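# Seat both hinge pins of a half-hung door

## Task

Complete the hanging of the door that is currently held by only one hinge pin, so that both of its hinge pins end up fully inserted. Any number of the three arms may be used.

## Robot and tools

Robots. There are three arms, arm1, arm2 and arm3, each an i2rt Big YAM carrying a five-fingered right hand with a wrist camera (arm1_cam_wrist, arm2_cam_wrist, arm3_cam_wrist). Base poses in the scene frame (m, quat wxyz): arm1 at (-0.456, +0.626, +0.810), quat (+0.725, -0.002, +0.001, -0.689); arm2 at (+0.169, +0.614, +0.786), quat (+0.681, +0.003, +0.000, -0.732); arm3 at (+0.564, -0.355, +0.767), quat (+0.004, +0.002, -0.008, +1.000). Each base faces along its own +x. The work surfaces sit at z=+0.720. Reach is roughly 1.07 m from the joint 1 axis.

Frames. Everything is in one scene frame in metres, origin on the floor, +z up. The hand point lies 0.045 m ahead of the palm and moves with it; its +z runs along straight fingers, +y leaves the palm face, +x crosses the palm away from the thumb. Straight fingers extend 0.06 to 0.07 m past the point. A wrist bracket on the little-finger side can collide. The printed hand position may be off, more so at long reach; hand_target is where the currently held joint targets would put the hand.

move. Optional keys arm1, arm2, arm3 (one object per arm) plus cameras. Inside an arm object:
- joints: absolute goals by name. joint1_rad -2.879..2.879 (base yaw, positive counter-clockwise from above), joint2_rad 0..3.141 (shoulder), joint3_rad 0..3.019 (elbow), joint4_rad -1.692..1.57 (hand pitch, positive tips fingers up), joint5_rad -1.57..1.57 (sideways, positive to the arm's right), joint6_rad -2.094..2.094 (roll, positive clockwise seen from behind), all in radians. Hand keys hand_little, hand_ring, hand_middle, hand_index, hand_thumb_bend, hand_thumb_turn take -1..1, +1 open/straight (thumb_turn +1 is beside the palm, -1 opposite the fingers), -1 closed. hand_force_limit -1..1 maps to about 0..10 N fingertip force (0..15 N for the thumb motors); hand_speed -0.96..1, full speed from +0.48 up. These two are settings, not motions. At start the force limit is 0 and speed -0.8.
- target: an absolute pose of the hand point in the scene frame, seven numbers [x, y, z, qw, qx, qy, qz], reached by a straight-line path. When target is given, joints may only contain the hand_ keys, otherwise the call is refused.
- speed: top hand speed for target, 0.002 to 4.3 m/s, default 0.25; rotation is capped at twice this value in rad/s.
- min_time_s: 0.1 to 8 s, the shortest duration for that arm's joint motions.
All parts of one action start together; hand paths finish together and stop after 10 s; an action lasts at most 15 s. Paths ignore obstacles and other arms, lag and overshoot, especially with a nearly straight arm. Joint moves run each joint at its own rate and can swing wide. An empty move returns full state and all images. cameras: list of names, ["all"], or []; default none for an action.

wait: seconds 0 to 10, plus optional cameras; commands nothing.
zoom_image: camera and region [x0, y0, x1, y1] in pixels from the top-left, at most 504 by 504, on that camera's latest image.
show_instructions: no arguments; shows the reference page.
finished_scene: optional scene, which is 1; irreversible. The door must stay done without help.

Results. "move" lists arms that got a motion; "pictures" gives image order; "as last shown" means an uncommanded arm whose status reads "not commanded". A hand counts as done within 1 cm and 2 degrees. off_target: resting short of goal, maybe still pushing. time_out: a joint ran late and is now pushing toward the target shown in on_its_own. "joint command not followed" or "pose unreachable": a safety check is withholding motion; not_followed means it ended that way and a hand target was discarded. hand_stopped_by gives six words for little, ring, middle, index, thumb_bend, thumb_turn: moving, target, force, stalled or fault. The *_load_n values are fingertip forces in N, positive when pushed open; a lost grip shows as about 0. Joint velocities are rad/s; "within noise" means still. Joint torques have offsets and noise; numbers 3 and 4 wrap at ±28 N m. MOTOR HOT appears at 85 °C; at 100 °C the arm drops (OVER-TEMPERATURE FAULT) and keys show limit_stop_at_motor_heat, needing the target resent.

Gripping. A finger motor starts only when its target changes by 0.002 or more, then locks on arrival or when its load hits the force limit. To squeeze harder raise the limit and send a more closed target; to release send a more open one. Use hand_speed -0.94 or lower for gentle grips. With the thumb turned in front, the hand wraps objects 0.035 to 0.065 m thick, handles down to about 0.025 m.

Cautions. If a move or wait is refused or a stop hits, later move, wait and finished_scene calls in that reply are skipped. Arms do not halt on contact and keep pushing. Never let two robots press together or close a hand on another robot's fingers. Do not knock anything out of the work area, drop or swing the door, ram it or hit fixed things hard. Avoid long stretched holds that overheat motors. Loose objects may occasionally get nudged.

Each tool is called after "Request:" as name(argument=value, ...), one argument or row to a line, values as JSON.

Reference images:

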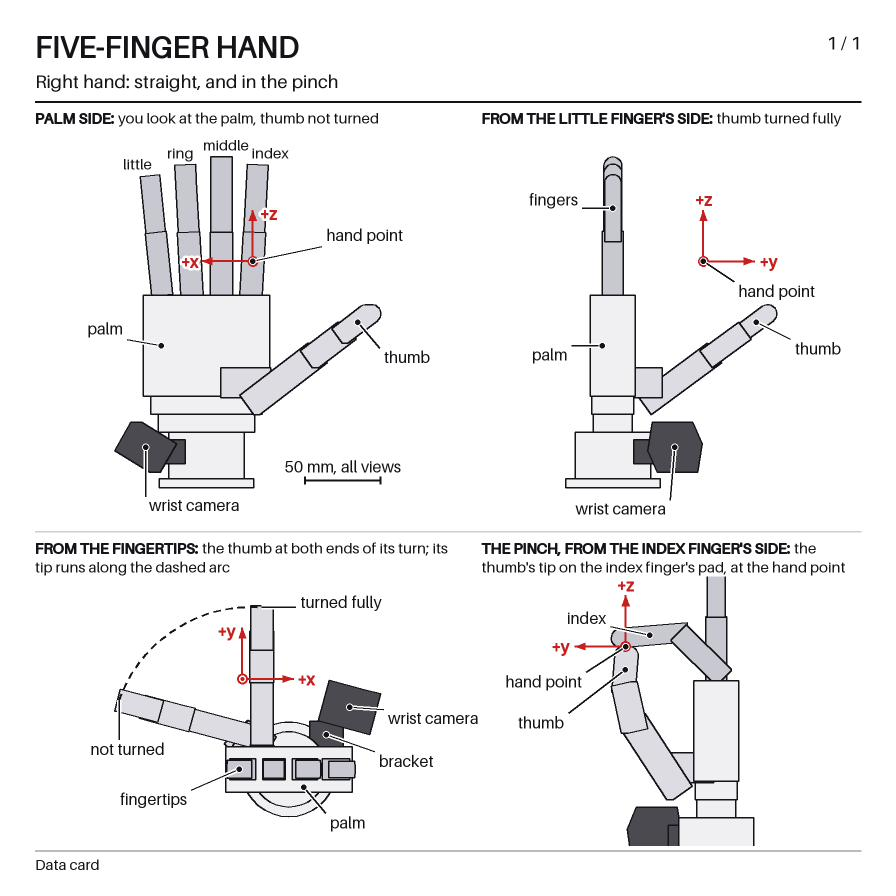

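## Session

Request:
move(
)

Scene clock: 0.00 s.
Joint torques (N m): no reading
Heat: arm1: hottest joint5_rad 31 °C; arm2: hottest joint6_rad 33 °C; arm3: hottest joint5_rad 35 °C.
Joint velocities: within noise
arm1.joint_positions: joint1_rad=-0.387 joint2_rad=+0.643 joint3_rad=+1.569 joint4_rad=-1.267 joint5_rad=+0.222 joint6_rad=-1.341 hand_little=+1.000 hand_ring=+1.000 hand_middle=+1.000 hand_index=+1.000 hand_thumb_turn=+1.000 hand_thumb_bend=+1.000 hand_force_limit=+0.000 hand_speed=-0.800
arm1.joint_status: not commanded
arm1.hand_stopped_by: target,target,target,target,target,target
arm1.little_load_n: 0.0
arm1.ring_load_n: -0.5
arm1.middle_load_n: 0.0
arm1.index_load_n: 0.0
arm1.thumb_bend_load_n: 0.0
arm1.thumb_turn_load_n: 0.0
arm1.hand: x=-0.6109 y=+0.4574 z=+1.4027 quat_wxyz=(+0.489, +0.335, -0.741, +0.316) (m; scene frame)
arm1.hand_target: x=-0.6100 y=+0.4599 z=+1.4105 quat_wxyz=(+0.495, +0.332, -0.736, +0.322) (m; scene frame)
arm1.hand_status: not commanded
arm2.joint_positions: joint1_rad=-0.120 joint2_rad=+0.619 joint3_rad=+1.392 joint4_rad=-1.163 joint5_rad=+0.115 joint6_rad=-1.056 hand_little=+1.000 hand_ring=+1.000 hand_middle=+1.000 hand_index=+1.000 hand_thumb_turn=+1.000 hand_thumb_bend=+1.000 hand_force_limit=+0.000 hand_speed=-0.800
arm2.joint_status: not commanded
arm2.hand_stopped_by: target,target,target,target,target,target
arm2.little_load_n: 0.0
arm2.ring_load_n: 0.0
arm2.middle_load_n: 0.0
arm2.index_load_n: 0.0
arm2.thumb_bend_load_n: 0.0
arm2.thumb_turn_load_n: 0.0
arm2.hand: x=+0.0615 y=+0.3797 z=+1.3049 quat_wxyz=(+0.361, +0.318, -0.768, +0.422) (m; scene frame)
arm2.hand_target: x=+0.0617 y=+0.3812 z=+1.3156 quat_wxyz=(+0.367, +0.315, -0.762, +0.431) (m; scene frame)
arm2.hand_status: not commanded
arm3.joint_positions: joint1_rad=-0.786 joint2_rad=+0.606 joint3_rad=+1.330 joint4_rad=-1.196 joint5_rad=+0.218 joint6_rad=-0.999 hand_little=+1.000 hand_ring=+1.000 hand_middle=+1.000 hand_index=+1.000 hand_thumb_turn=+1.000 hand_thumb_bend=+1.000 hand_force_limit=+0.000 hand_speed=-0.800
arm3.joint_status: not commanded
arm3.hand_stopped_by: target,target,target,target,target,target
arm3.little_load_n: 0.0
arm3.ring_load_n: 0.0
arm3.middle_load_n: 0.0
arm3.index_load_n: 0.0
arm3.thumb_bend_load_n: 0.0
arm3.thumb_turn_load_n: 0.0
arm3.hand: x=+0.4536 y=-0.1416 z=+1.2580 quat_wxyz=(-0.512, +0.575, +0.620, +0.154) (m; scene frame)
arm3.hand_target: x=+0.4541 y=-0.1422 z=+1.2696 quat_wxyz=(-0.523, +0.571, +0.613, +0.154) (m; scene frame)
arm3.hand_status: not commanded
pictures: arm1_cam_wrist, arm2_cam_wrist, arm3_cam_wrist
Images, in order (width x height): arm1_cam_wrist 672x504, arm2_cam_wrist 672x504, arm3_cam_wrist 672x504.

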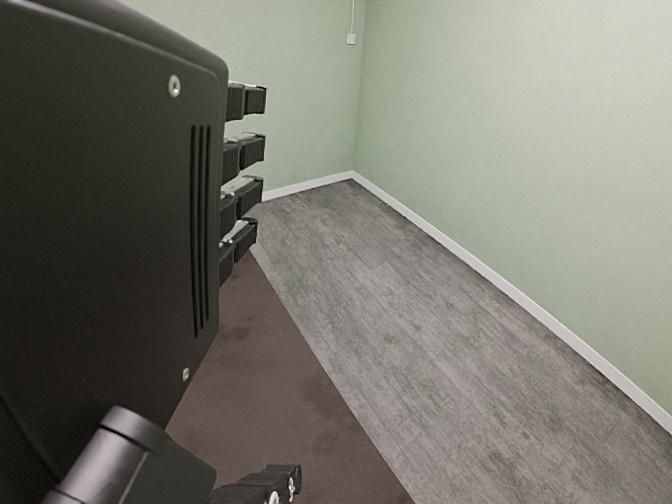

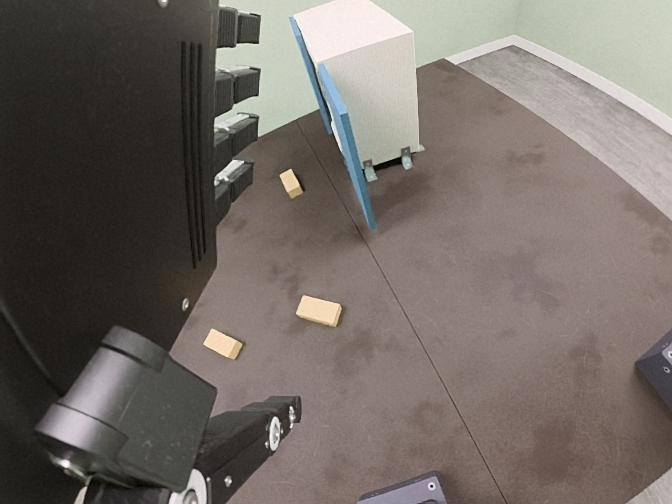

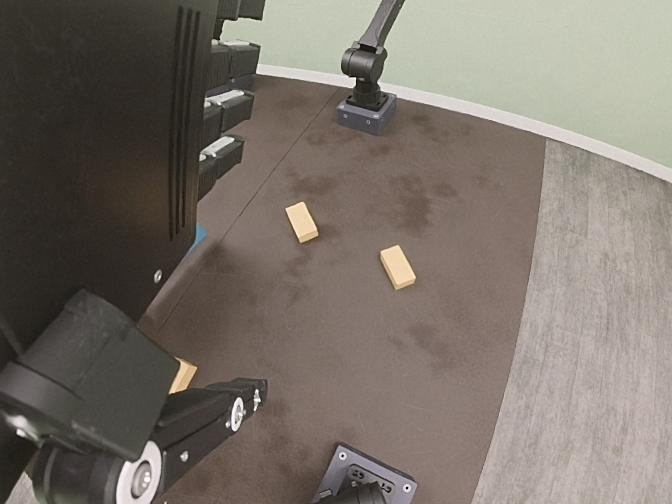

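Request:
zoom_image(
  camera="arm2_cam_wrist",
  region=[260, 0, 460, 250],
)

Request:
zoom_image(
  camera="arm3_cam_wrist",
  region=[130, 180, 450, 420],
)

Scaled by 2.016 from the camera's image (finer frame: 960x720).

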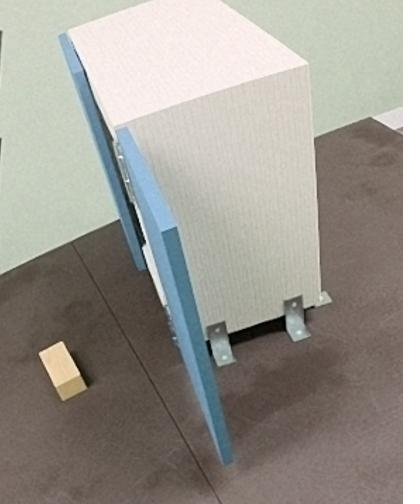

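Scaled by 1.575 from the camera's image (finer frame: 960x720).

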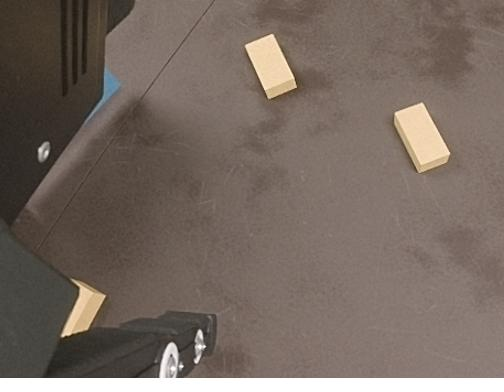

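Request:
move(
  arm1={"joints": {"joint1_rad": 0.15, "joint6_rad": -1.3}, "min_time_s": 2},
  arm3={"joints": {"joint1_rad": 0.0, "joint6_rad": -1.3}, "min_time_s": 2},
  cameras=["all"],
)

Scene clock: 29.07 s.
Joint torques (N m): arm1=[1.73 4.42 7.32 2.59 -0.02 0.11] | arm2=[-0.56 0.91 10.61 1.84 0.07 0.03] | arm3=[1.08 2.08 7.73 1.47 0.15 -0.19]
Heat: arm1: hottest joint5_rad 31 °C; arm2: hottest joint3_rad 34 °C; arm3: hottest joint3_rad 36 °C.
move: arm1 done; arm3 done
Joint velocities: within noise
arm1.joint_positions: joint1_rad=+0.141 joint2_rad=+0.643 joint3_rad=+1.569 joint4_rad=-1.267 joint5_rad=+0.222 joint6_rad=-1.308 hand_little=+1.000 hand_ring=+1.000 hand_middle=+1.000 hand_index=+1.000 hand_thumb_turn=+1.000 hand_thumb_bend=+1.000 hand_force_limit=+0.000 hand_speed=-0.800
arm1.joint_status: all done
arm1.hand_stopped_by: target,target,target,target,target,target
arm1.little_load_n: 0.0
arm1.ring_load_n: 0.0
arm1.middle_load_n: 0.0
arm1.index_load_n: 0.0
arm1.thumb_bend_load_n: 0.0
arm1.thumb_turn_load_n: 0.0
arm1.hand: x=-0.5028 y=+0.4013 z=+1.4006 quat_wxyz=(+0.383, +0.507, -0.636, +0.438)
arm1.hand_target: x=-0.5008 y=+0.4035 z=+1.4079 quat_wxyz=(+0.382, +0.503, -0.632, +0.448)
arm1.hand_status: not commanded
arm2: as last shown
arm3.joint_positions: joint1_rad=-0.005 joint2_rad=+0.606 joint3_rad=+1.330 joint4_rad=-1.196 joint5_rad=+0.218 joint6_rad=-1.290 hand_little=+1.000 hand_ring=+1.000 hand_middle=+1.000 hand_index=+1.000 hand_thumb_turn=+1.000 hand_thumb_bend=+1.000 hand_force_limit=+0.000 hand_speed=-0.800
arm3.joint_status: all done
arm3.hand_stopped_by: target,target,target,target,target,target
arm3.little_load_n: -0.5
arm3.ring_load_n: 0.0
arm3.middle_load_n: 0.0
arm3.index_load_n: 0.0
arm3.thumb_bend_load_n: 0.0
arm3.thumb_turn_load_n: 0.0
arm3.hand: x=+0.3277 y=-0.2701 z=+1.2688 quat_wxyz=(-0.530, +0.176, +0.829, +0.029)
arm3.hand_target: x=+0.3281 y=-0.2710 z=+1.2809 quat_wxyz=(-0.541, +0.170, +0.823, +0.028)
arm3.hand_status: not commanded
pictures: arm1_cam_wrist, arm2_cam_wrist, arm3_cam_wrist
Images, in order (width x height): arm1_cam_wrist 672x504, arm2_cam_wrist 672x504, arm3_cam_wrist 672x504.

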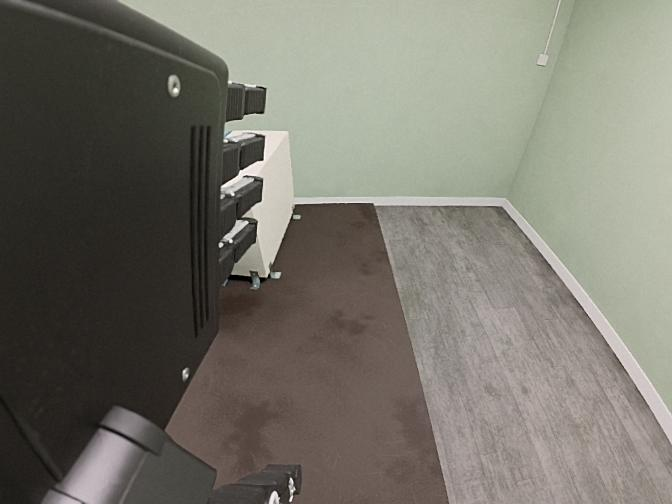

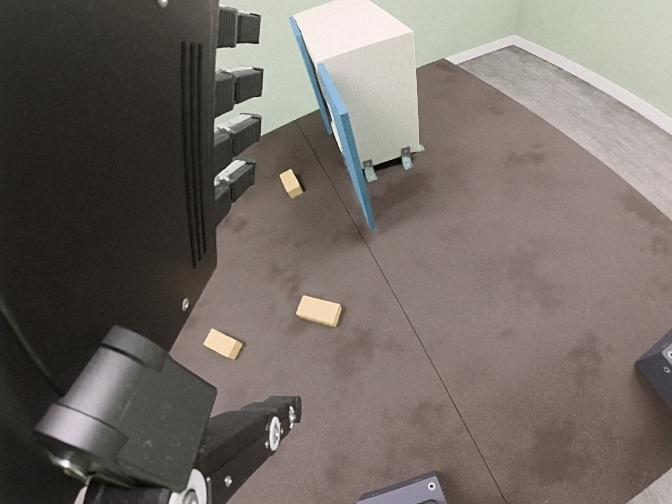

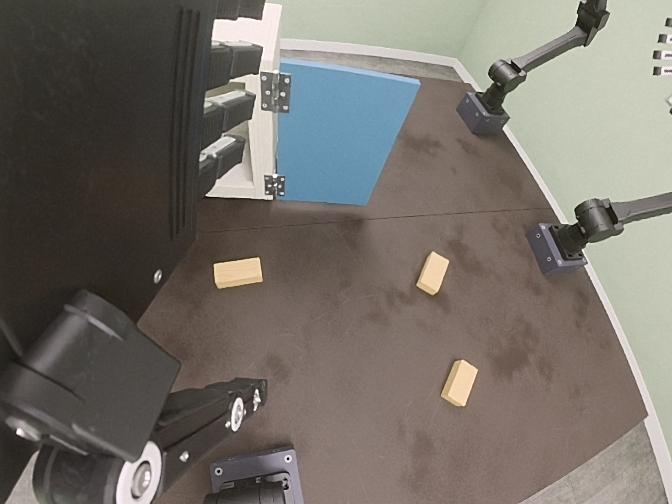

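Request:
zoom_image(
  camera="arm3_cam_wrist",
  region=[190, 40, 430, 220],
)

Scaled by 2.100 from the camera's image (finer frame: 960x720).

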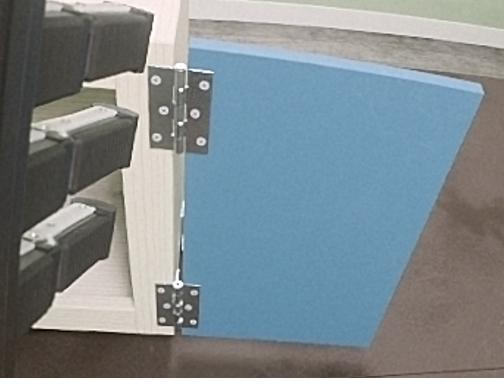

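Request:
move(
  arm3={"target": [0.12, -0.28, 1.18, 0.707, 0, -0.707, 0], "speed": 0.15},
  cameras=["arm3_cam_wrist"],
)

Scene clock: 72.73 s.
Joint torques (N m): arm1=[1.73 4.37 7.32 2.58 -0.02 0.11] | arm2=[-0.5 0.73 10.55 1.81 0.08 0.02] | arm3=[-0.03 -2.32 8.09 2.1 -0.06 -0.18]
Heat: arm1: hottest joint3_rad 32 °C; arm2: hottest joint3_rad 36 °C; arm3: hottest joint3_rad 38 °C.
move: arm3 done
Joint velocities: within noise
arm1, arm2: as last shown
arm3.joint_positions: joint1_rad=-0.072 joint2_rad=+0.766 joint3_rad=+0.766 joint4_rad=-0.024 joint5_rad=-0.085 joint6_rad=-1.545 hand_little=+1.000 hand_ring=+1.000 hand_middle=+1.000 hand_index=+1.000 hand_thumb_turn=+1.000 hand_thumb_bend=+1.000 hand_force_limit=+0.000 hand_speed=-0.800
arm3.joint_status: not commanded
arm3.hand_stopped_by: target,target,target,target,target,target
arm3.little_load_n: 0.0
arm3.ring_load_n: 0.0
arm3.middle_load_n: 0.0
arm3.index_load_n: 0.0
arm3.thumb_bend_load_n: 0.0
arm3.thumb_turn_load_n: 0.0
arm3.hand: x=+0.1208 y=-0.2836 z=+1.1734 quat_wxyz=(-0.700, +0.002, +0.714, -0.006)
arm3.hand_target: x=+0.1202 y=-0.2801 z=+1.1800 quat_wxyz=(-0.707, +0.000, +0.707, +0.000)
arm3.hand_status: done (0.008 m and 1.3 deg from the pose sent, 0.226 m and 32.1 deg at the start)
Images, in order (width x height): arm3_cam_wrist 672x504.

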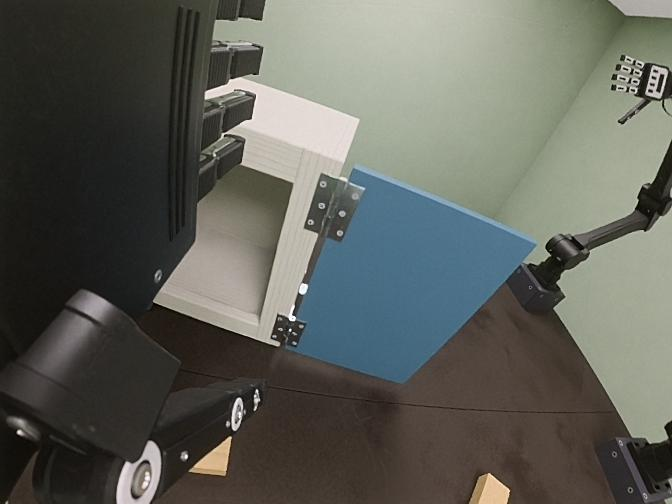

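Request:
zoom_image(
  camera="arm3_cam_wrist",
  region=[260, 150, 400, 255],
)

Request:
zoom_image(
  camera="arm3_cam_wrist",
  region=[240, 255, 380, 360],
)

Scaled by 3.600 from the camera's image (finer frame: 960x720).

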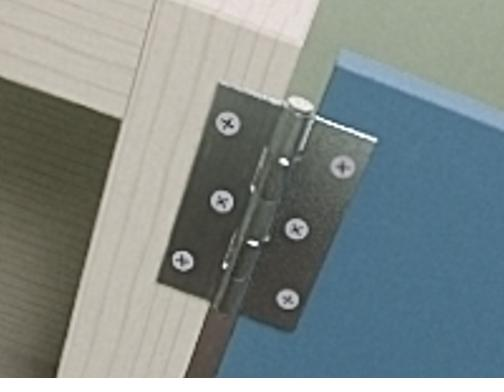

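Scaled by 3.600 from the camera's image (finer frame: 960x720).

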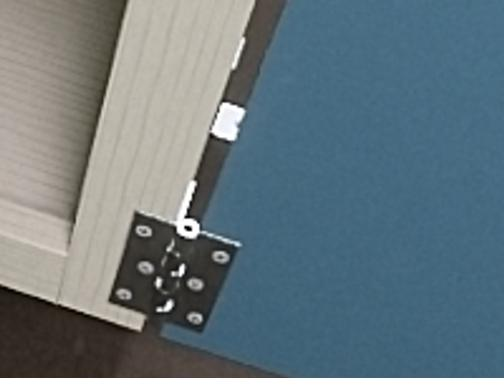

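Request:
move(
  arm3={"target": [0.02, -0.30, 1.06, 0.696, 0.123, -0.696, -0.123], "speed": 0.15},
  cameras=["arm3_cam_wrist"],
)

Scene clock: 99.10 s.
Joint torques (N m): arm1=[1.73 4.37 7.31 2.59 -0.01 0.11] | arm2=[-0.5 0.97 10.59 1.78 0.07 0.01] | arm3=[1.03 -6.89 6.84 2.1 0.1 -0.17]
Heat: arm1: hottest joint3_rad 32 °C; arm2: hottest joint3_rad 37 °C; arm3: hottest joint3_rad 37 °C.
move: arm3 done
Joint velocities: within noise
arm1, arm2: as last shown
arm3.joint_positions: joint1_rad=+0.021 joint2_rad=+1.225 joint3_rad=+0.643 joint4_rad=+0.558 joint5_rad=+0.018 joint6_rad=-1.894 hand_little=+1.000 hand_ring=+1.000 hand_middle=+1.000 hand_index=+1.000 hand_thumb_turn=+1.000 hand_thumb_bend=+1.000 hand_force_limit=+0.000 hand_speed=-0.800
arm3.joint_status: not commanded
arm3.hand_stopped_by: target,target,target,target,target,target
arm3.little_load_n: 0.0
arm3.ring_load_n: 0.0
arm3.middle_load_n: 0.0
arm3.index_load_n: 0.0
arm3.thumb_bend_load_n: 0.0
arm3.thumb_turn_load_n: 0.0
arm3.hand: x=+0.0211 y=-0.2967 z=+1.0540 quat_wxyz=(-0.690, -0.119, +0.704, +0.120)
arm3.hand_target: x=+0.0201 y=-0.3000 z=+1.0600 quat_wxyz=(-0.696, -0.123, +0.696, +0.123)
arm3.hand_status: done (0.007 m and 1.3 deg from the pose sent, 0.153 m and 20.7 deg at the start)
Images, in order (width x height): arm3_cam_wrist 672x504.

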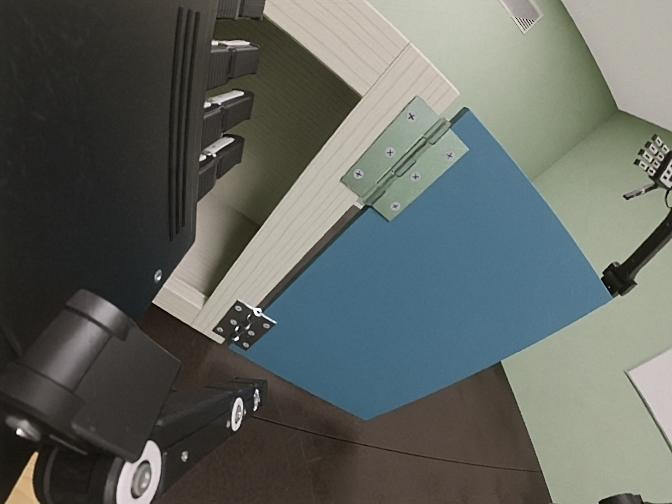

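Request:
zoom_image(
  camera="arm3_cam_wrist",
  region=[330, 85, 480, 225],
)

Request:
zoom_image(
  camera="arm3_cam_wrist",
  region=[200, 280, 290, 360],
)

Scaled by 3.360 from the camera's image (finer frame: 960x720).

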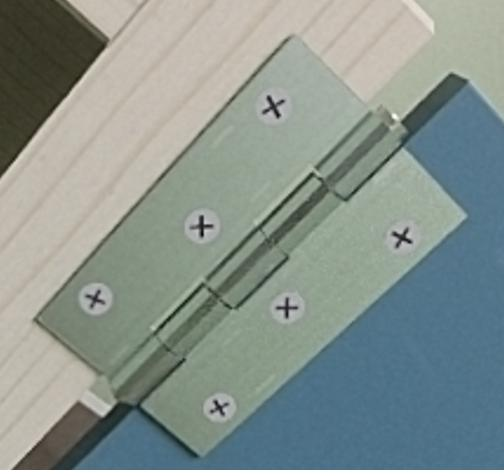

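Scaled by 5.600 from the camera's image (finer frame: 960x720).

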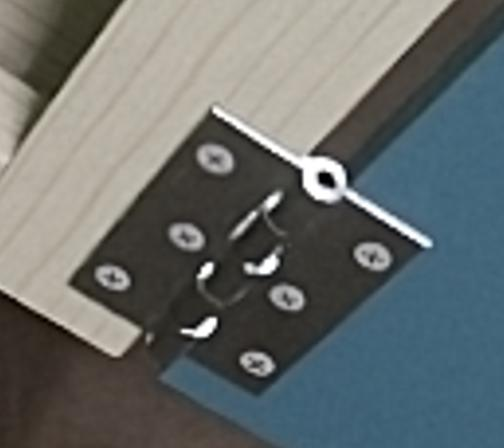

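Request:
move(
  arm3={"target": [0.06, -0.30, 1.12, 0.677, -0.0892, -0.677, 0.0892], "speed": 0.15},
  cameras=["arm3_cam_wrist"],
)

arm3: "target": qw, qx, qy, qz must be a unit quaternion (the sum of their squares is 1)
Scene clock: 108.00 s.
Joint torques (N m): arm1=[1.73 4.42 7.31 2.59 -0.02 0.11] | arm2=[-0.5 1.08 10.59 1.83 0.07 0.01] | arm3=[1.03 -6.95 6.83 2.1 0.1 -0.18]
Heat: arm1: hottest joint3_rad 32 °C; arm2: hottest joint3_rad 37 °C; arm3: hottest joint3_rad 37 °C.
Joint velocities: within noise
arm1.joint_positions: joint1_rad=+0.141 joint2_rad=+0.643 joint3_rad=+1.569 joint4_rad=-1.267 joint5_rad=+0.222 joint6_rad=-1.308 hand_little=+1.000 hand_ring=+1.000 hand_middle=+1.000 hand_index=+1.000 hand_thumb_turn=+1.000 hand_thumb_bend=+1.000 hand_force_limit=+0.000 hand_speed=-0.800
arm1.joint_status: not commanded
arm1.hand_stopped_by: target,target,target,target,target,target
arm1.little_load_n: 0.0
arm1.ring_load_n: 0.0
arm1.middle_load_n: 0.0
arm1.index_load_n: 0.0
arm1.thumb_bend_load_n: 0.0
arm1.thumb_turn_load_n: 0.0
arm1.hand: x=-0.5028 y=+0.4013 z=+1.4006 quat_wxyz=(+0.383, +0.507, -0.636, +0.438)
arm1.hand_target: x=-0.5008 y=+0.4035 z=+1.4079 quat_wxyz=(+0.382, +0.503, -0.632, +0.448)
arm1.hand_status: not commanded
arm2.joint_positions: joint1_rad=-0.120 joint2_rad=+0.619 joint3_rad=+1.392 joint4_rad=-1.163 joint5_rad=+0.115 joint6_rad=-1.056 hand_little=+1.000 hand_ring=+1.000 hand_middle=+1.000 hand_index=+1.000 hand_thumb_turn=+1.000 hand_thumb_bend=+1.000 hand_force_limit=+0.000 hand_speed=-0.800
arm2.joint_status: not commanded
arm2.hand_stopped_by: target,target,target,target,target,target
arm2.little_load_n: 0.0
arm2.ring_load_n: 0.0
arm2.middle_load_n: 0.0
arm2.index_load_n: 0.0
arm2.thumb_bend_load_n: 0.0
arm2.thumb_turn_load_n: 0.0
arm2.hand: x=+0.0615 y=+0.3797 z=+1.3049 quat_wxyz=(+0.361, +0.318, -0.768, +0.422)
arm2.hand_target: x=+0.0617 y=+0.3812 z=+1.3156 quat_wxyz=(+0.367, +0.315, -0.762, +0.431)
arm2.hand_status: not commanded
arm3.joint_positions: joint1_rad=+0.021 joint2_rad=+1.225 joint3_rad=+0.643 joint4_rad=+0.558 joint5_rad=+0.018 joint6_rad=-1.894 hand_little=+1.000 hand_ring=+1.000 hand_middle=+1.000 hand_index=+1.000 hand_thumb_turn=+1.000 hand_thumb_bend=+1.000 hand_force_limit=+0.000 hand_speed=-0.800
arm3.joint_status: not commanded
arm3.hand_stopped_by: target,target,target,target,target,target
arm3.little_load_n: 0.0
arm3.ring_load_n: 0.0
arm3.middle_load_n: 0.0
arm3.index_load_n: 0.0
arm3.thumb_bend_load_n: 0.0
arm3.thumb_turn_load_n: 0.0
arm3.hand: x=+0.0211 y=-0.2967 z=+1.0540 quat_wxyz=(-0.690, -0.119, +0.704, +0.120)
arm3.hand_target: x=+0.0201 y=-0.3000 z=+1.0600 quat_wxyz=(-0.696, -0.123, +0.696, +0.123)
arm3.hand_status: done (0.007 m and 1.3 deg from the pose sent, 0.153 m and 20.7 deg at the start)
pictures: none

Request:
move(
  arm3={"target": [0.10, -0.30, 1.15, 0.5327, -0.1101, -0.8361, 0.0701], "speed": 0.2},
  cameras=["arm3_cam_wrist"],
)

Scene clock: 115.83 s.
Joint torques (N m): arm1=[1.79 4.37 7.32 2.58 -0.02 0.11] | arm2=[-0.56 0.79 10.61 1.83 0.08 0.02] | arm3=[0.21 -5.3 11.41 1.03 -0.03 0]
Heat: arm1: hottest joint3_rad 32 °C; arm2: hottest joint3_rad 37 °C; arm3: hottest joint3_rad 38 °C.
move: arm3 off_target
Joint velocities: within noise
arm1.joint_positions: joint1_rad=+0.141 joint2_rad=+0.643 joint3_rad=+1.569 joint4_rad=-1.267 joint5_rad=+0.222 joint6_rad=-1.308 hand_little=+1.000 hand_ring=+1.000 hand_middle=+1.000 hand_index=+1.000 hand_thumb_turn=+1.000 hand_thumb_bend=+1.000 hand_force_limit=+0.000 hand_speed=-0.800
arm1.joint_status: not commanded
arm1.hand_stopped_by: target,target,target,target,target,target
arm1.little_load_n: 0.0
arm1.ring_load_n: 0.0
arm1.middle_load_n: 0.0
arm1.index_load_n: 0.0
arm1.thumb_bend_load_n: 0.0
arm1.thumb_turn_load_n: 0.0
arm1.hand: x=-0.5028 y=+0.4013 z=+1.4006 quat_wxyz=(+0.383, +0.507, -0.636, +0.438)
arm1.hand_target: x=-0.5008 y=+0.4035 z=+1.4079 quat_wxyz=(+0.382, +0.503, -0.632, +0.448)
arm1.hand_status: not commanded
arm2.joint_positions: joint1_rad=-0.120 joint2_rad=+0.619 joint3_rad=+1.392 joint4_rad=-1.163 joint5_rad=+0.115 joint6_rad=-1.056 hand_little=+1.000 hand_ring=+1.000 hand_middle=+1.000 hand_index=+1.000 hand_thumb_turn=+1.000 hand_thumb_bend=+1.000 hand_force_limit=+0.000 hand_speed=-0.800
arm2.joint_status: not commanded
arm2.hand_stopped_by: target,target,target,target,target,target
arm2.little_load_n: 0.0
arm2.ring_load_n: 0.0
arm2.middle_load_n: 0.0
arm2.index_load_n: -0.5
arm2.thumb_bend_load_n: 0.0
arm2.thumb_turn_load_n: 0.0
arm2.hand: x=+0.0615 y=+0.3797 z=+1.3049 quat_wxyz=(+0.361, +0.318, -0.768, +0.422)
arm2.hand_target: x=+0.0617 y=+0.3812 z=+1.3156 quat_wxyz=(+0.367, +0.315, -0.762, +0.431)
arm2.hand_status: not commanded
arm3.joint_positions: joint1_rad=-0.028 joint2_rad=+0.973 joint3_rad=+1.060 joint4_rad=-0.578 joint5_rad=-0.044 joint6_rad=-1.322 hand_little=+1.000 hand_ring=+1.000 hand_middle=+1.000 hand_index=+1.000 hand_thumb_turn=+1.000 hand_thumb_bend=+1.000 hand_force_limit=+0.000 hand_speed=-0.800
arm3.joint_status: not commanded
arm3.hand_stopped_by: target,target,target,target,target,target
arm3.little_load_n: 0.0
arm3.ring_load_n: 0.0
arm3.middle_load_n: 0.0
arm3.index_load_n: 0.0
arm3.thumb_bend_load_n: 0.0
arm3.thumb_turn_load_n: 0.0
arm3.hand: x=+0.1048 y=-0.3021 z=+1.1183 quat_wxyz=(-0.512, +0.106, +0.850, -0.066)
arm3.hand_target: x=+0.1012 y=-0.3000 z=+1.1497 quat_wxyz=(-0.533, +0.110, +0.836, -0.070)
arm3.hand_status: off_target (0.032 m and 2.9 deg from the pose sent, 0.124 m and 41.7 deg at the start)
Images, in order (width x height): arm3_cam_wrist 672x504.

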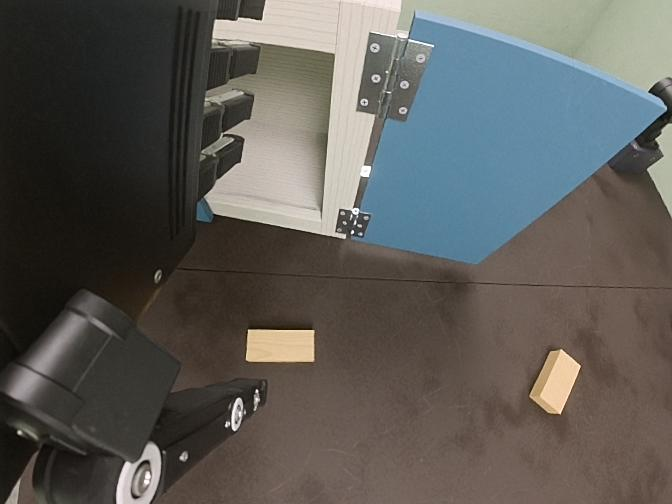

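Request:
zoom_image(
  camera="arm3_cam_wrist",
  region=[320, 140, 420, 250],
)

Request:
zoom_image(
  camera="arm3_cam_wrist",
  region=[345, 20, 445, 130],
)

Scaled by 4.582 from the camera's image (finer frame: 960x720).

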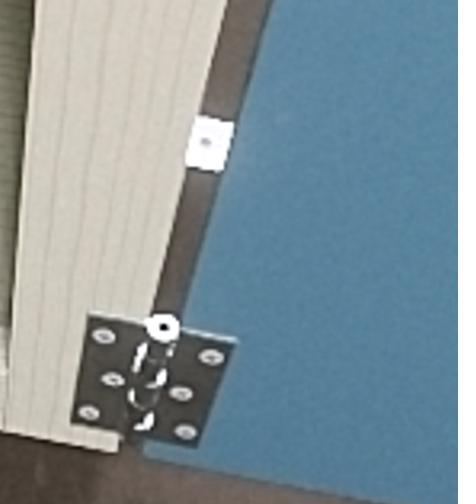

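Scaled by 4.582 from the camera's image (finer frame: 960x720).

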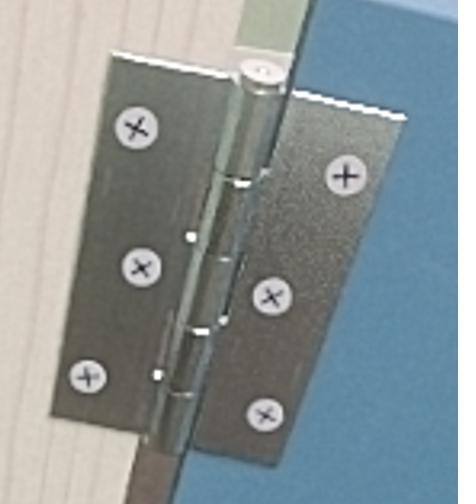

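Request:
move(
  arm3={"joints": {"joint1_rad": 0.55}, "min_time_s": 2},
  arm1={"joints": {"joint1_rad": 0.55, "joint4_rad": -1.5}, "min_time_s": 2},
  cameras=["all"],
)

Scene clock: 125.60 s.
Joint torques (N m): arm1=[1.73 4.48 7.21 1.84 0.03 0.11] | arm2=[-0.73 1.08 10.54 1.81 0.07 0] | arm3=[0.91 -5.42 11.43 0.99 0.01 -0.01]
Heat: arm1: hottest joint3_rad 33 °C; arm2: hottest joint3_rad 37 °C; arm3: hottest joint3_rad 40 °C.
move: arm1 done; arm3 done
Joint velocities: within noise
arm1.joint_positions: joint1_rad=+0.540 joint2_rad=+0.643 joint3_rad=+1.569 joint4_rad=-1.489 joint5_rad=+0.222 joint6_rad=-1.308 hand_little=+1.000 hand_ring=+1.000 hand_middle=+1.000 hand_index=+1.000 hand_thumb_turn=+1.000 hand_thumb_bend=+1.000 hand_force_limit=+0.000 hand_speed=-0.800
arm1.joint_status: all done
arm1.hand_stopped_by: target,target,target,target,target,target
arm1.little_load_n: 0.0
arm1.ring_load_n: 0.0
arm1.middle_load_n: 0.0
arm1.index_load_n: 0.0
arm1.thumb_bend_load_n: 0.0
arm1.thumb_turn_load_n: 0.0
arm1.hand: x=-0.4302 y=+0.4273 z=+1.3542 quat_wxyz=(+0.261, +0.677, -0.549, +0.414)
arm1.hand_target: x=-0.4304 y=+0.4313 z=+1.3581 quat_wxyz=(+0.258, +0.677, -0.548, +0.418)
arm1.hand_status: not commanded
arm2: as last shown
arm2.index_load_n: 0.0
arm3.joint_positions: joint1_rad=+0.547 joint2_rad=+0.973 joint3_rad=+1.060 joint4_rad=-0.578 joint5_rad=-0.045 joint6_rad=-1.321 hand_little=+1.000 hand_ring=+1.000 hand_middle=+1.000 hand_index=+1.000 hand_thumb_turn=+1.000 hand_thumb_bend=+1.000 hand_force_limit=+0.000 hand_speed=-0.800
arm3.joint_status: all done
arm3.hand_stopped_by: target,target,target,target,target,target
arm3.little_load_n: 0.0
arm3.ring_load_n: 0.0
arm3.middle_load_n: 0.0
arm3.index_load_n: 0.0
arm3.thumb_bend_load_n: 0.0
arm3.thumb_turn_load_n: 0.0
arm3.hand: x=+0.1469 y=-0.5625 z=+1.1137 quat_wxyz=(-0.468, -0.140, +0.848, -0.208)
arm3.hand_target: x=+0.1444 y=-0.5669 z=+1.1451 quat_wxyz=(-0.486, -0.136, +0.835, -0.219)
arm3.hand_status: not commanded
pictures: arm1_cam_wrist, arm2_cam_wrist, arm3_cam_wrist
Images, in order (width x height): arm1_cam_wrist 672x504, arm2_cam_wrist 672x504, arm3_cam_wrist 672x504.

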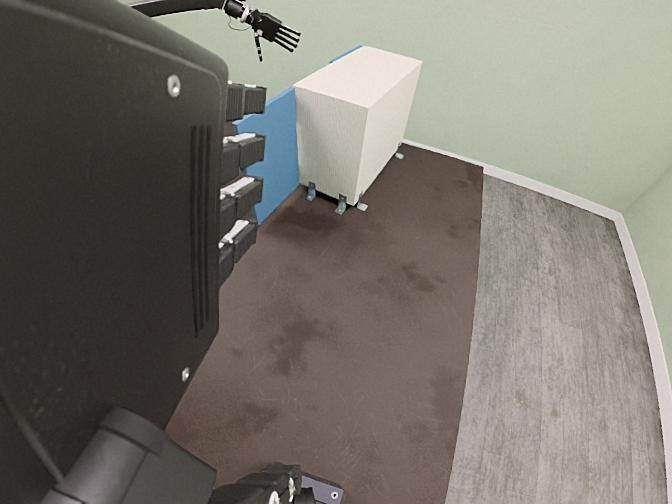

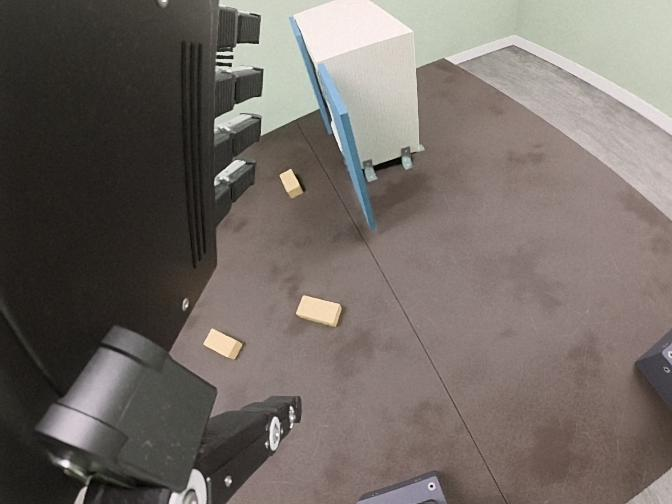

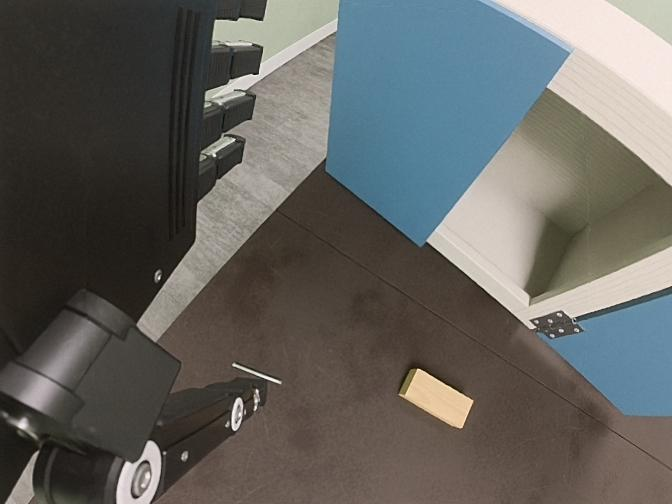

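Request:
zoom_image(
  camera="arm3_cam_wrist",
  region=[210, 340, 310, 400],
)

Request:
zoom_image(
  camera="arm3_cam_wrist",
  region=[500, 280, 620, 360],
)

Scaled by 5.040 from the camera's image (finer frame: 960x720).

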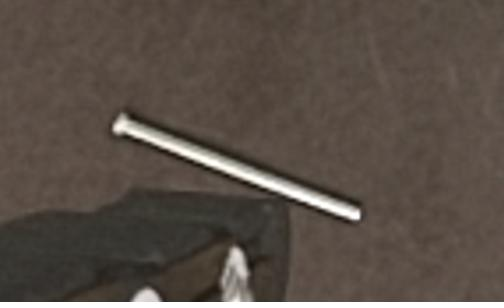

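Scaled by 4.200 from the camera's image (finer frame: 960x720).

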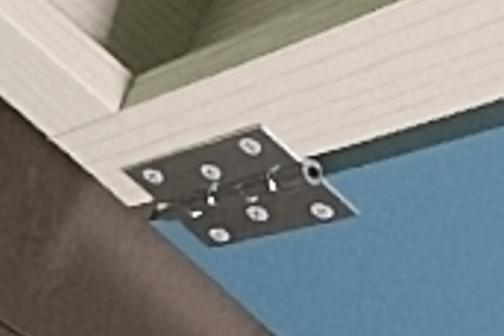

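Request:
move(
  arm3={"joints": {"joint1_rad": 0.0}, "min_time_s": 1.5},
)

Scene clock: 201.80 s.
Joint torques (N m): arm1=[1.73 4.48 7.23 1.85 0.03 0.11] | arm2=[-0.62 0.85 10.58 1.83 0.07 0.01] | arm3=[0.56 -5.42 11.41 1.02 0.03 -0.01]
Heat: arm1: hottest joint3_rad 33 °C; arm2: hottest joint3_rad 38 °C; arm3: hottest joint3_rad 47 °C.
move: arm3 done
Joint velocities: within noise
arm1, arm2: as last shown
arm2.ring_load_n: -0.5
arm2.middle_load_n: -0.5
arm3.joint_positions: joint1_rad=+0.001 joint2_rad=+0.973 joint3_rad=+1.060 joint4_rad=-0.578 joint5_rad=-0.045 joint6_rad=-1.321 hand_little=+1.000 hand_ring=+1.000 hand_middle=+1.000 hand_index=+1.000 hand_thumb_turn=+1.000 hand_thumb_bend=+1.000 hand_force_limit=+0.000 hand_speed=-0.800
arm3.joint_status: all done
arm3.hand_stopped_by: target,target,target,target,target,target
arm3.little_load_n: 0.0
arm3.ring_load_n: 0.0
arm3.middle_load_n: 0.0
arm3.index_load_n: 0.0
arm3.thumb_bend_load_n: 0.0
arm3.thumb_turn_load_n: 0.0
arm3.hand: x=+0.1033 y=-0.3158 z=+1.1180 quat_wxyz=(-0.510, +0.094, +0.852, -0.075)
arm3.hand_target: x=+0.0993 y=-0.3165 z=+1.1494 quat_wxyz=(-0.531, +0.095, +0.838, -0.079)
arm3.hand_status: not commanded
pictures: none

Request:
move(
  arm3={"target": [-0.03, -0.26, 0.91, 0.683, 0.183, -0.683, 0.183], "speed": 0.15},
  cameras=["arm3_cam_wrist"],
)

Scene clock: 214.70 s.
Joint torques (N m): arm1=[1.79 4.48 7.2 1.84 0.03 0.11] | arm2=[-0.56 0.91 10.56 1.87 0.06 0.02] | arm3=[-0.03 -10.93 6.68 1.83 -0.1 -0.05]
Heat: arm1: hottest joint3_rad 33 °C; arm2: hottest joint3_rad 38 °C; arm3: hottest joint3_rad 47 °C.
move: arm3 off_target
Joint velocities: within noise
arm1, arm2: as last shown
arm2.ring_load_n: 0.0
arm3.joint_positions: joint1_rad=-0.332 joint2_rad=+1.722 joint3_rad=+0.671 joint4_rad=+1.008 joint5_rad=-0.867 joint6_rad=-1.555 hand_little=+1.000 hand_ring=+1.000 hand_middle=+1.000 hand_index=+1.000 hand_thumb_turn=+1.000 hand_thumb_bend=+1.000 hand_force_limit=+0.000 hand_speed=-0.800
arm3.joint_status: not commanded
arm3.hand_stopped_by: target,target,target,target,target,target
arm3.little_load_n: 0.0
arm3.ring_load_n: 0.0
arm3.middle_load_n: 0.0
arm3.index_load_n: 0.0
arm3.thumb_bend_load_n: 0.0
arm3.thumb_turn_load_n: 0.0
arm3.hand: x=-0.0180 y=-0.2671 z=+0.8917 quat_wxyz=(-0.668, -0.176, +0.697, -0.192)
arm3.hand_target: x=-0.0291 y=-0.2601 z=+0.9101 quat_wxyz=(-0.683, -0.183, +0.683, -0.183)
arm3.hand_status: off_target (0.023 m and 2.7 deg from the pose sent, 0.253 m and 44.1 deg at the start)
Images, in order (width x height): arm3_cam_wrist 672x504.

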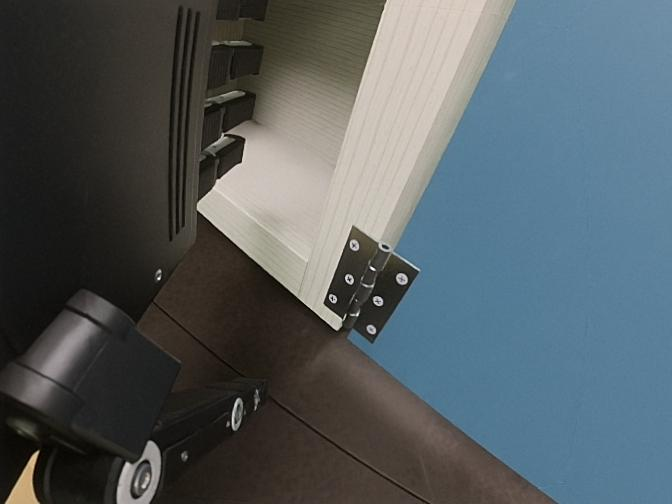

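Request:
zoom_image(
  camera="arm3_cam_wrist",
  region=[310, 210, 430, 350],
)

Scaled by 3.600 from the camera's image (finer frame: 960x720).

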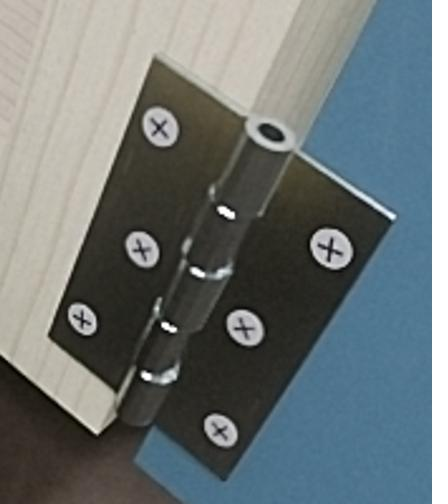

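Request:
move(
  arm3={"target": [0.2595, -0.6635, 0.90, -0.3565, 0.4646, 0.6433, -0.4932], "speed": 0.2, "joints": {"hand_thumb_turn": -1, "hand_thumb_bend": 0.0, "hand_index": 0.35, "hand_middle": 0.35, "hand_speed": -0.5}},
  cameras=["arm3_cam_wrist"],
)

Scene clock: 348.60 s.
Joint torques (N m): arm1=[1.73 4.54 7.21 1.84 0.03 0.11] | arm2=[-0.56 0.67 10.59 1.85 0.05 0.01] | arm3=[0.97 -2.67 9.36 0.94 0.31 0]
Heat: arm1: hottest joint3_rad 34 °C; arm2: hottest joint3_rad 39 °C; arm3: hottest joint3_rad 38 °C.
move: arm3 off_target
Joint velocities: within noise
arm1, arm2: as last shown
arm2.middle_load_n: 0.0
arm3.joint_positions: joint1_rad=+0.972 joint2_rad=+1.023 joint3_rad=+0.366 joint4_rad=+0.304 joint5_rad=+0.618 joint6_rad=+0.200 hand_little=+1.000 hand_ring=+1.000 hand_middle=+0.350 hand_index=+0.350 hand_thumb_turn=-1.000 hand_thumb_bend=+0.000 hand_force_limit=+0.000 hand_speed=-0.500
arm3.joint_status: all done
arm3.hand_stopped_by: target,target,target,target,target,target
arm3.little_load_n: 0.0
arm3.ring_load_n: 0.0
arm3.middle_load_n: 0.0
arm3.index_load_n: 0.0
arm3.thumb_bend_load_n: 0.0
arm3.thumb_turn_load_n: 0.0
arm3.hand: x=+0.2677 y=-0.6476 z=+0.8812 quat_wxyz=(-0.359, +0.463, +0.654, -0.479)
arm3.hand_target: x=+0.2604 y=-0.6626 z=+0.9004 quat_wxyz=(-0.356, +0.464, +0.643, -0.493)
arm3.hand_status: off_target (0.026 m and 2.1 deg from the pose sent, 0.484 m and 91.2 deg at the start)
Images, in order (width x height): arm3_cam_wrist 672x504.

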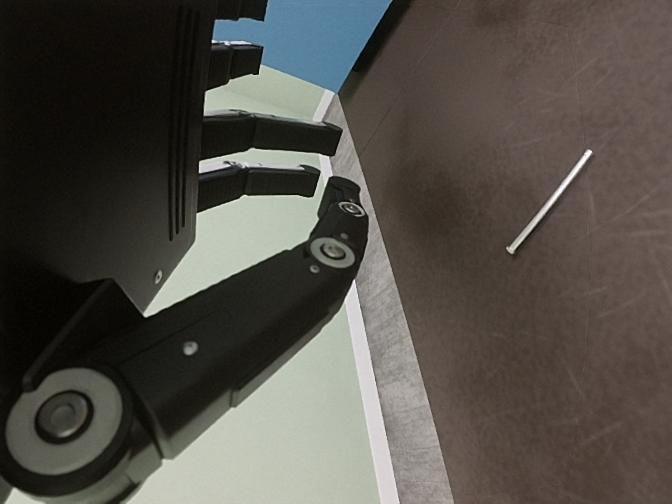

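Request:
move(
  arm3={"target": [0.256, -0.655, 0.80, -0.3565, 0.4646, 0.6433, -0.4932], "speed": 0.15},
  cameras=["arm3_cam_wrist"],
)

Scene clock: 368.37 s.
Joint torques (N m): arm1=[1.73 4.48 7.21 1.84 0.03 0.11] | arm2=[-0.91 0.85 10.62 1.84 0.07 0.02] | arm3=[0.09 -5.3 3.64 1.84 0.13 -0.09]
Heat: arm1: hottest joint3_rad 34 °C; arm2: hottest joint3_rad 39 °C; arm3: hottest joint3_rad 41 °C.
move: arm3 done
Joint velocities: within noise
arm1, arm2: as last shown
arm2.index_load_n: -0.5
arm3.joint_positions: joint1_rad=+0.960 joint2_rad=+1.423 joint3_rad=+0.288 joint4_rad=+0.808 joint5_rad=+0.599 joint6_rad=+0.201 hand_little=+1.000 hand_ring=+1.000 hand_middle=+0.350 hand_index=+0.350 hand_thumb_turn=-1.000 hand_thumb_bend=+0.000 hand_force_limit=+0.000 hand_speed=-0.500
arm3.joint_status: not commanded
arm3.hand_stopped_by: target,target,target,target,target,target
arm3.little_load_n: 0.0
arm3.ring_load_n: 0.0
arm3.middle_load_n: 0.5
arm3.index_load_n: 0.0
arm3.thumb_bend_load_n: 0.0
arm3.thumb_turn_load_n: 0.0
arm3.hand: x=+0.2586 y=-0.6566 z=+0.7993 quat_wxyz=(-0.355, +0.463, +0.647, -0.491)
arm3.hand_target: x=+0.2561 y=-0.6550 z=+0.8000 quat_wxyz=(-0.357, +0.465, +0.643, -0.493)
arm3.hand_status: done (0.003 m and 0.6 deg from the pose sent, 0.082 m and 2.1 deg at the start)
Images, in order (width x height): arm3_cam_wrist 672x504.

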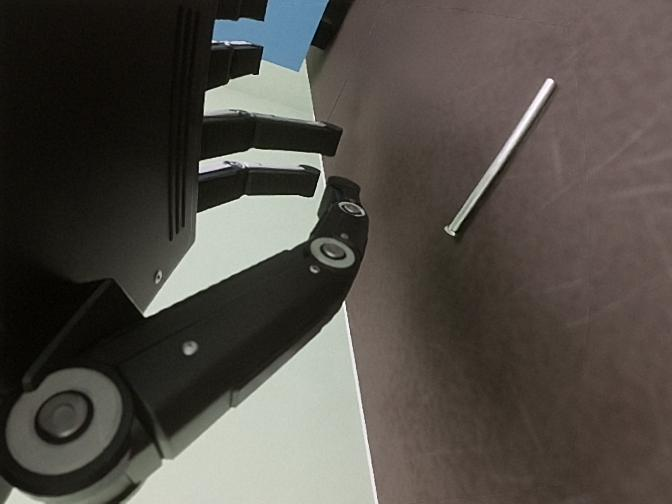

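Request:
move(
  arm3={"target": [0.257, -0.639, 0.765, -0.3565, 0.4646, 0.6433, -0.4932], "speed": 0.1},
  cameras=["arm3_cam_wrist"],
)

Scene clock: 381.77 s.
Joint torques (N m): arm1=[1.73 4.48 7.21 1.84 0.03 0.11] | arm2=[-0.79 0.73 10.62 1.78 0.06 0.02] | arm3=[0.09 -5.77 2.19 1.87 0.11 -0.16]
Heat: arm1: hottest joint3_rad 34 °C; arm2: hottest joint3_rad 39 °C; arm3: hottest joint3_rad 39 °C.
move: arm3 done
Joint velocities: within noise
arm1, arm2: as last shown
arm2.ring_load_n: -0.5
arm2.index_load_n: 0.0
arm3.joint_positions: joint1_rad=+0.928 joint2_rad=+1.604 joint3_rad=+0.244 joint4_rad=+1.043 joint5_rad=+0.569 joint6_rad=+0.197 hand_little=+1.000 hand_ring=+1.000 hand_middle=+0.350 hand_index=+0.350 hand_thumb_turn=-1.000 hand_thumb_bend=+0.000 hand_force_limit=+0.000 hand_speed=-0.500
arm3.joint_status: not commanded
arm3.hand_stopped_by: target,target,target,target,target,target
arm3.little_load_n: 0.0
arm3.ring_load_n: 0.0
arm3.middle_load_n: 0.0
arm3.index_load_n: 0.0
arm3.thumb_bend_load_n: 0.0
arm3.thumb_turn_load_n: -0.5
arm3.hand: x=+0.2588 y=-0.6419 z=+0.7653 quat_wxyz=(-0.353, +0.466, +0.645, -0.493)
arm3.hand_target: x=+0.2570 y=-0.6390 z=+0.7650 quat_wxyz=(-0.356, +0.465, +0.643, -0.493)
arm3.hand_status: done (0.003 m and 0.4 deg from the pose sent, 0.039 m and 0.6 deg at the start)
Images, in order (width x height): arm3_cam_wrist 672x504.

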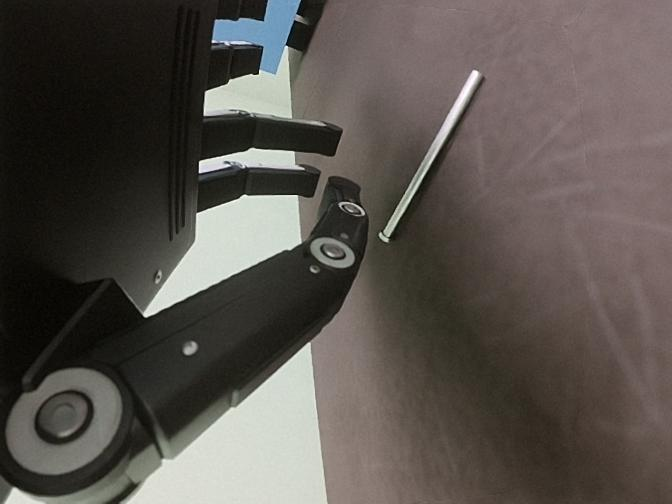

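Request:
move(
  arm3={"target": [0.251, -0.639, 0.742, -0.3565, 0.4646, 0.6433, -0.4932], "speed": 0.08},
  cameras=["arm3_cam_wrist"],
)

Scene clock: 389.90 s.
Joint torques (N m): arm1=[1.73 4.48 7.21 1.83 0.03 0.11] | arm2=[-0.67 0.91 10.63 1.85 0.07 0.02] | arm3=[0.03 -6.59 2.24 1.87 0.11 -0.16]
Heat: arm1: hottest joint3_rad 34 °C; arm2: hottest joint3_rad 39 °C; arm3: hottest joint3_rad 38 °C.
move: arm3 done
Joint velocities: within noise
arm1, arm2: as last shown
arm2.ring_load_n: 0.0
arm3.joint_positions: joint1_rad=+0.911 joint2_rad=+1.752 joint3_rad=+0.244 joint4_rad=+1.180 joint5_rad=+0.552 joint6_rad=+0.191 hand_little=+1.000 hand_ring=+1.000 hand_middle=+0.350 hand_index=+0.350 hand_thumb_turn=-1.000 hand_thumb_bend=+0.000 hand_force_limit=+0.000 hand_speed=-0.500
arm3.joint_status: not commanded
arm3.hand_stopped_by: target,target,target,target,target,target
arm3.little_load_n: 0.0
arm3.ring_load_n: 0.0
arm3.middle_load_n: 0.0
arm3.index_load_n: 0.0
arm3.thumb_bend_load_n: 0.0
arm3.thumb_turn_load_n: 0.0
arm3.hand: x=+0.2574 y=-0.6364 z=+0.7385 quat_wxyz=(-0.353, +0.466, +0.649, -0.487)
arm3.hand_target: x=+0.2511 y=-0.6390 z=+0.7420 quat_wxyz=(-0.356, +0.465, +0.643, -0.493)
arm3.hand_status: done (0.008 m and 1.0 deg from the pose sent, 0.025 m and 0.4 deg at the start)
Images, in order (width x height): arm3_cam_wrist 672x504.

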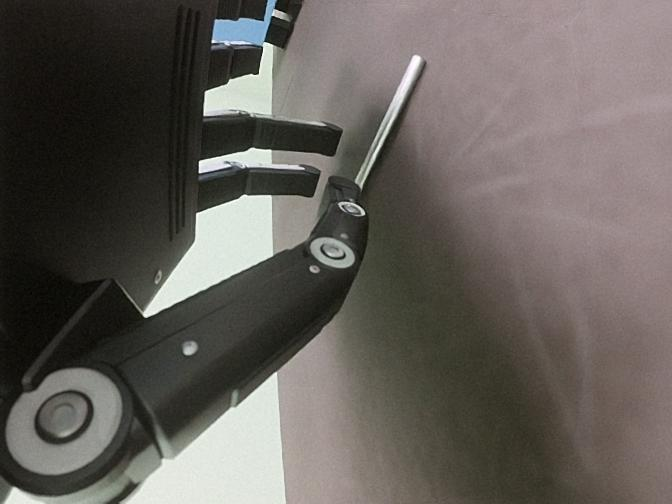

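Request:
move(
  arm3={"target": [0.243, -0.640, 0.746, -0.3818, 0.4977, 0.6181, -0.4738], "speed": 0.08},
  cameras=["arm3_cam_wrist"],
)

Scene clock: 410.83 s.
Joint torques (N m): arm1=[1.73 4.42 7.23 1.84 0.04 0.11] | arm2=[-0.44 0.85 10.54 1.83 0.08 0.01] | arm3=[1.14 -8.94 2.78 0.88 0.33 0]
Heat: arm1: hottest joint3_rad 34 °C; arm2: hottest joint3_rad 39 °C; arm3: hottest joint3_rad 37 °C.
move: arm3 off_target
Joint velocities: within noise
arm1: as last shown
arm1.thumb_turn_load_n: 0.5
arm2.joint_positions: joint1_rad=-0.120 joint2_rad=+0.619 joint3_rad=+1.392 joint4_rad=-1.163 joint5_rad=+0.115 joint6_rad=-1.056 hand_little=+1.000 hand_ring=+1.000 hand_middle=+1.000 hand_index=+1.000 hand_thumb_turn=+1.000 hand_thumb_bend=+1.000 hand_force_limit=+0.000 hand_speed=-0.800
arm2.joint_status: not commanded
arm2.hand_stopped_by: target,target,target,target,target,target
arm2.little_load_n: 0.0
arm2.ring_load_n: 0.0
arm2.middle_load_n: 0.0
arm2.index_load_n: -0.5
arm2.thumb_bend_load_n: 0.0
arm2.thumb_turn_load_n: 0.0
arm2.hand: x=+0.0615 y=+0.3797 z=+1.3049 quat_wxyz=(+0.361, +0.318, -0.768, +0.422)
arm2.hand_target: x=+0.0617 y=+0.3812 z=+1.3156 quat_wxyz=(+0.367, +0.315, -0.762, +0.431)
arm2.hand_status: not commanded
arm3.joint_positions: joint1_rad=+0.935 joint2_rad=+1.746 joint3_rad=+0.275 joint4_rad=+1.100 joint5_rad=+0.684 joint6_rad=+0.230 hand_little=+1.000 hand_ring=+1.000 hand_middle=+0.350 hand_index=+0.350 hand_thumb_turn=-1.000 hand_thumb_bend=+0.000 hand_force_limit=+0.000 hand_speed=-0.500
arm3.joint_status: not commanded
arm3.hand_stopped_by: target,target,target,target,target,target
arm3.little_load_n: 0.0
arm3.ring_load_n: 0.0
arm3.middle_load_n: 0.0
arm3.index_load_n: -0.5
arm3.thumb_bend_load_n: 0.0
arm3.thumb_turn_load_n: 0.0
arm3.hand: x=+0.2472 y=-0.6288 z=+0.7361 quat_wxyz=(-0.385, +0.496, +0.627, -0.460)
arm3.hand_target: x=+0.2432 y=-0.6398 z=+0.7461 quat_wxyz=(-0.382, +0.498, +0.618, -0.474)
arm3.hand_status: off_target (0.016 m and 2.0 deg from the pose sent, 0.017 m and 6.3 deg at the start)
Images, in order (width x height): arm3_cam_wrist 672x504.

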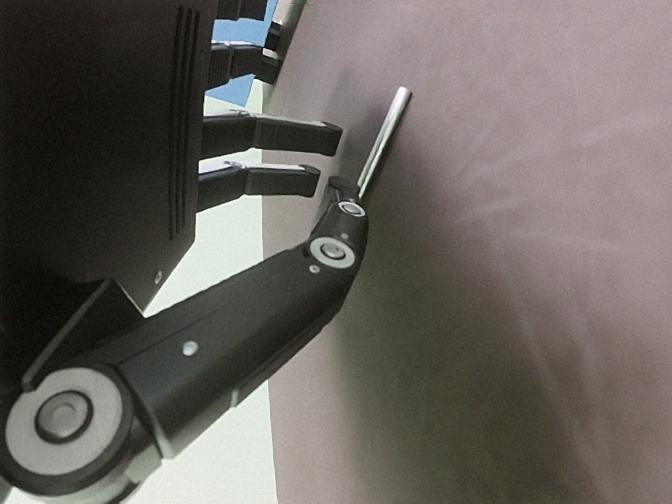

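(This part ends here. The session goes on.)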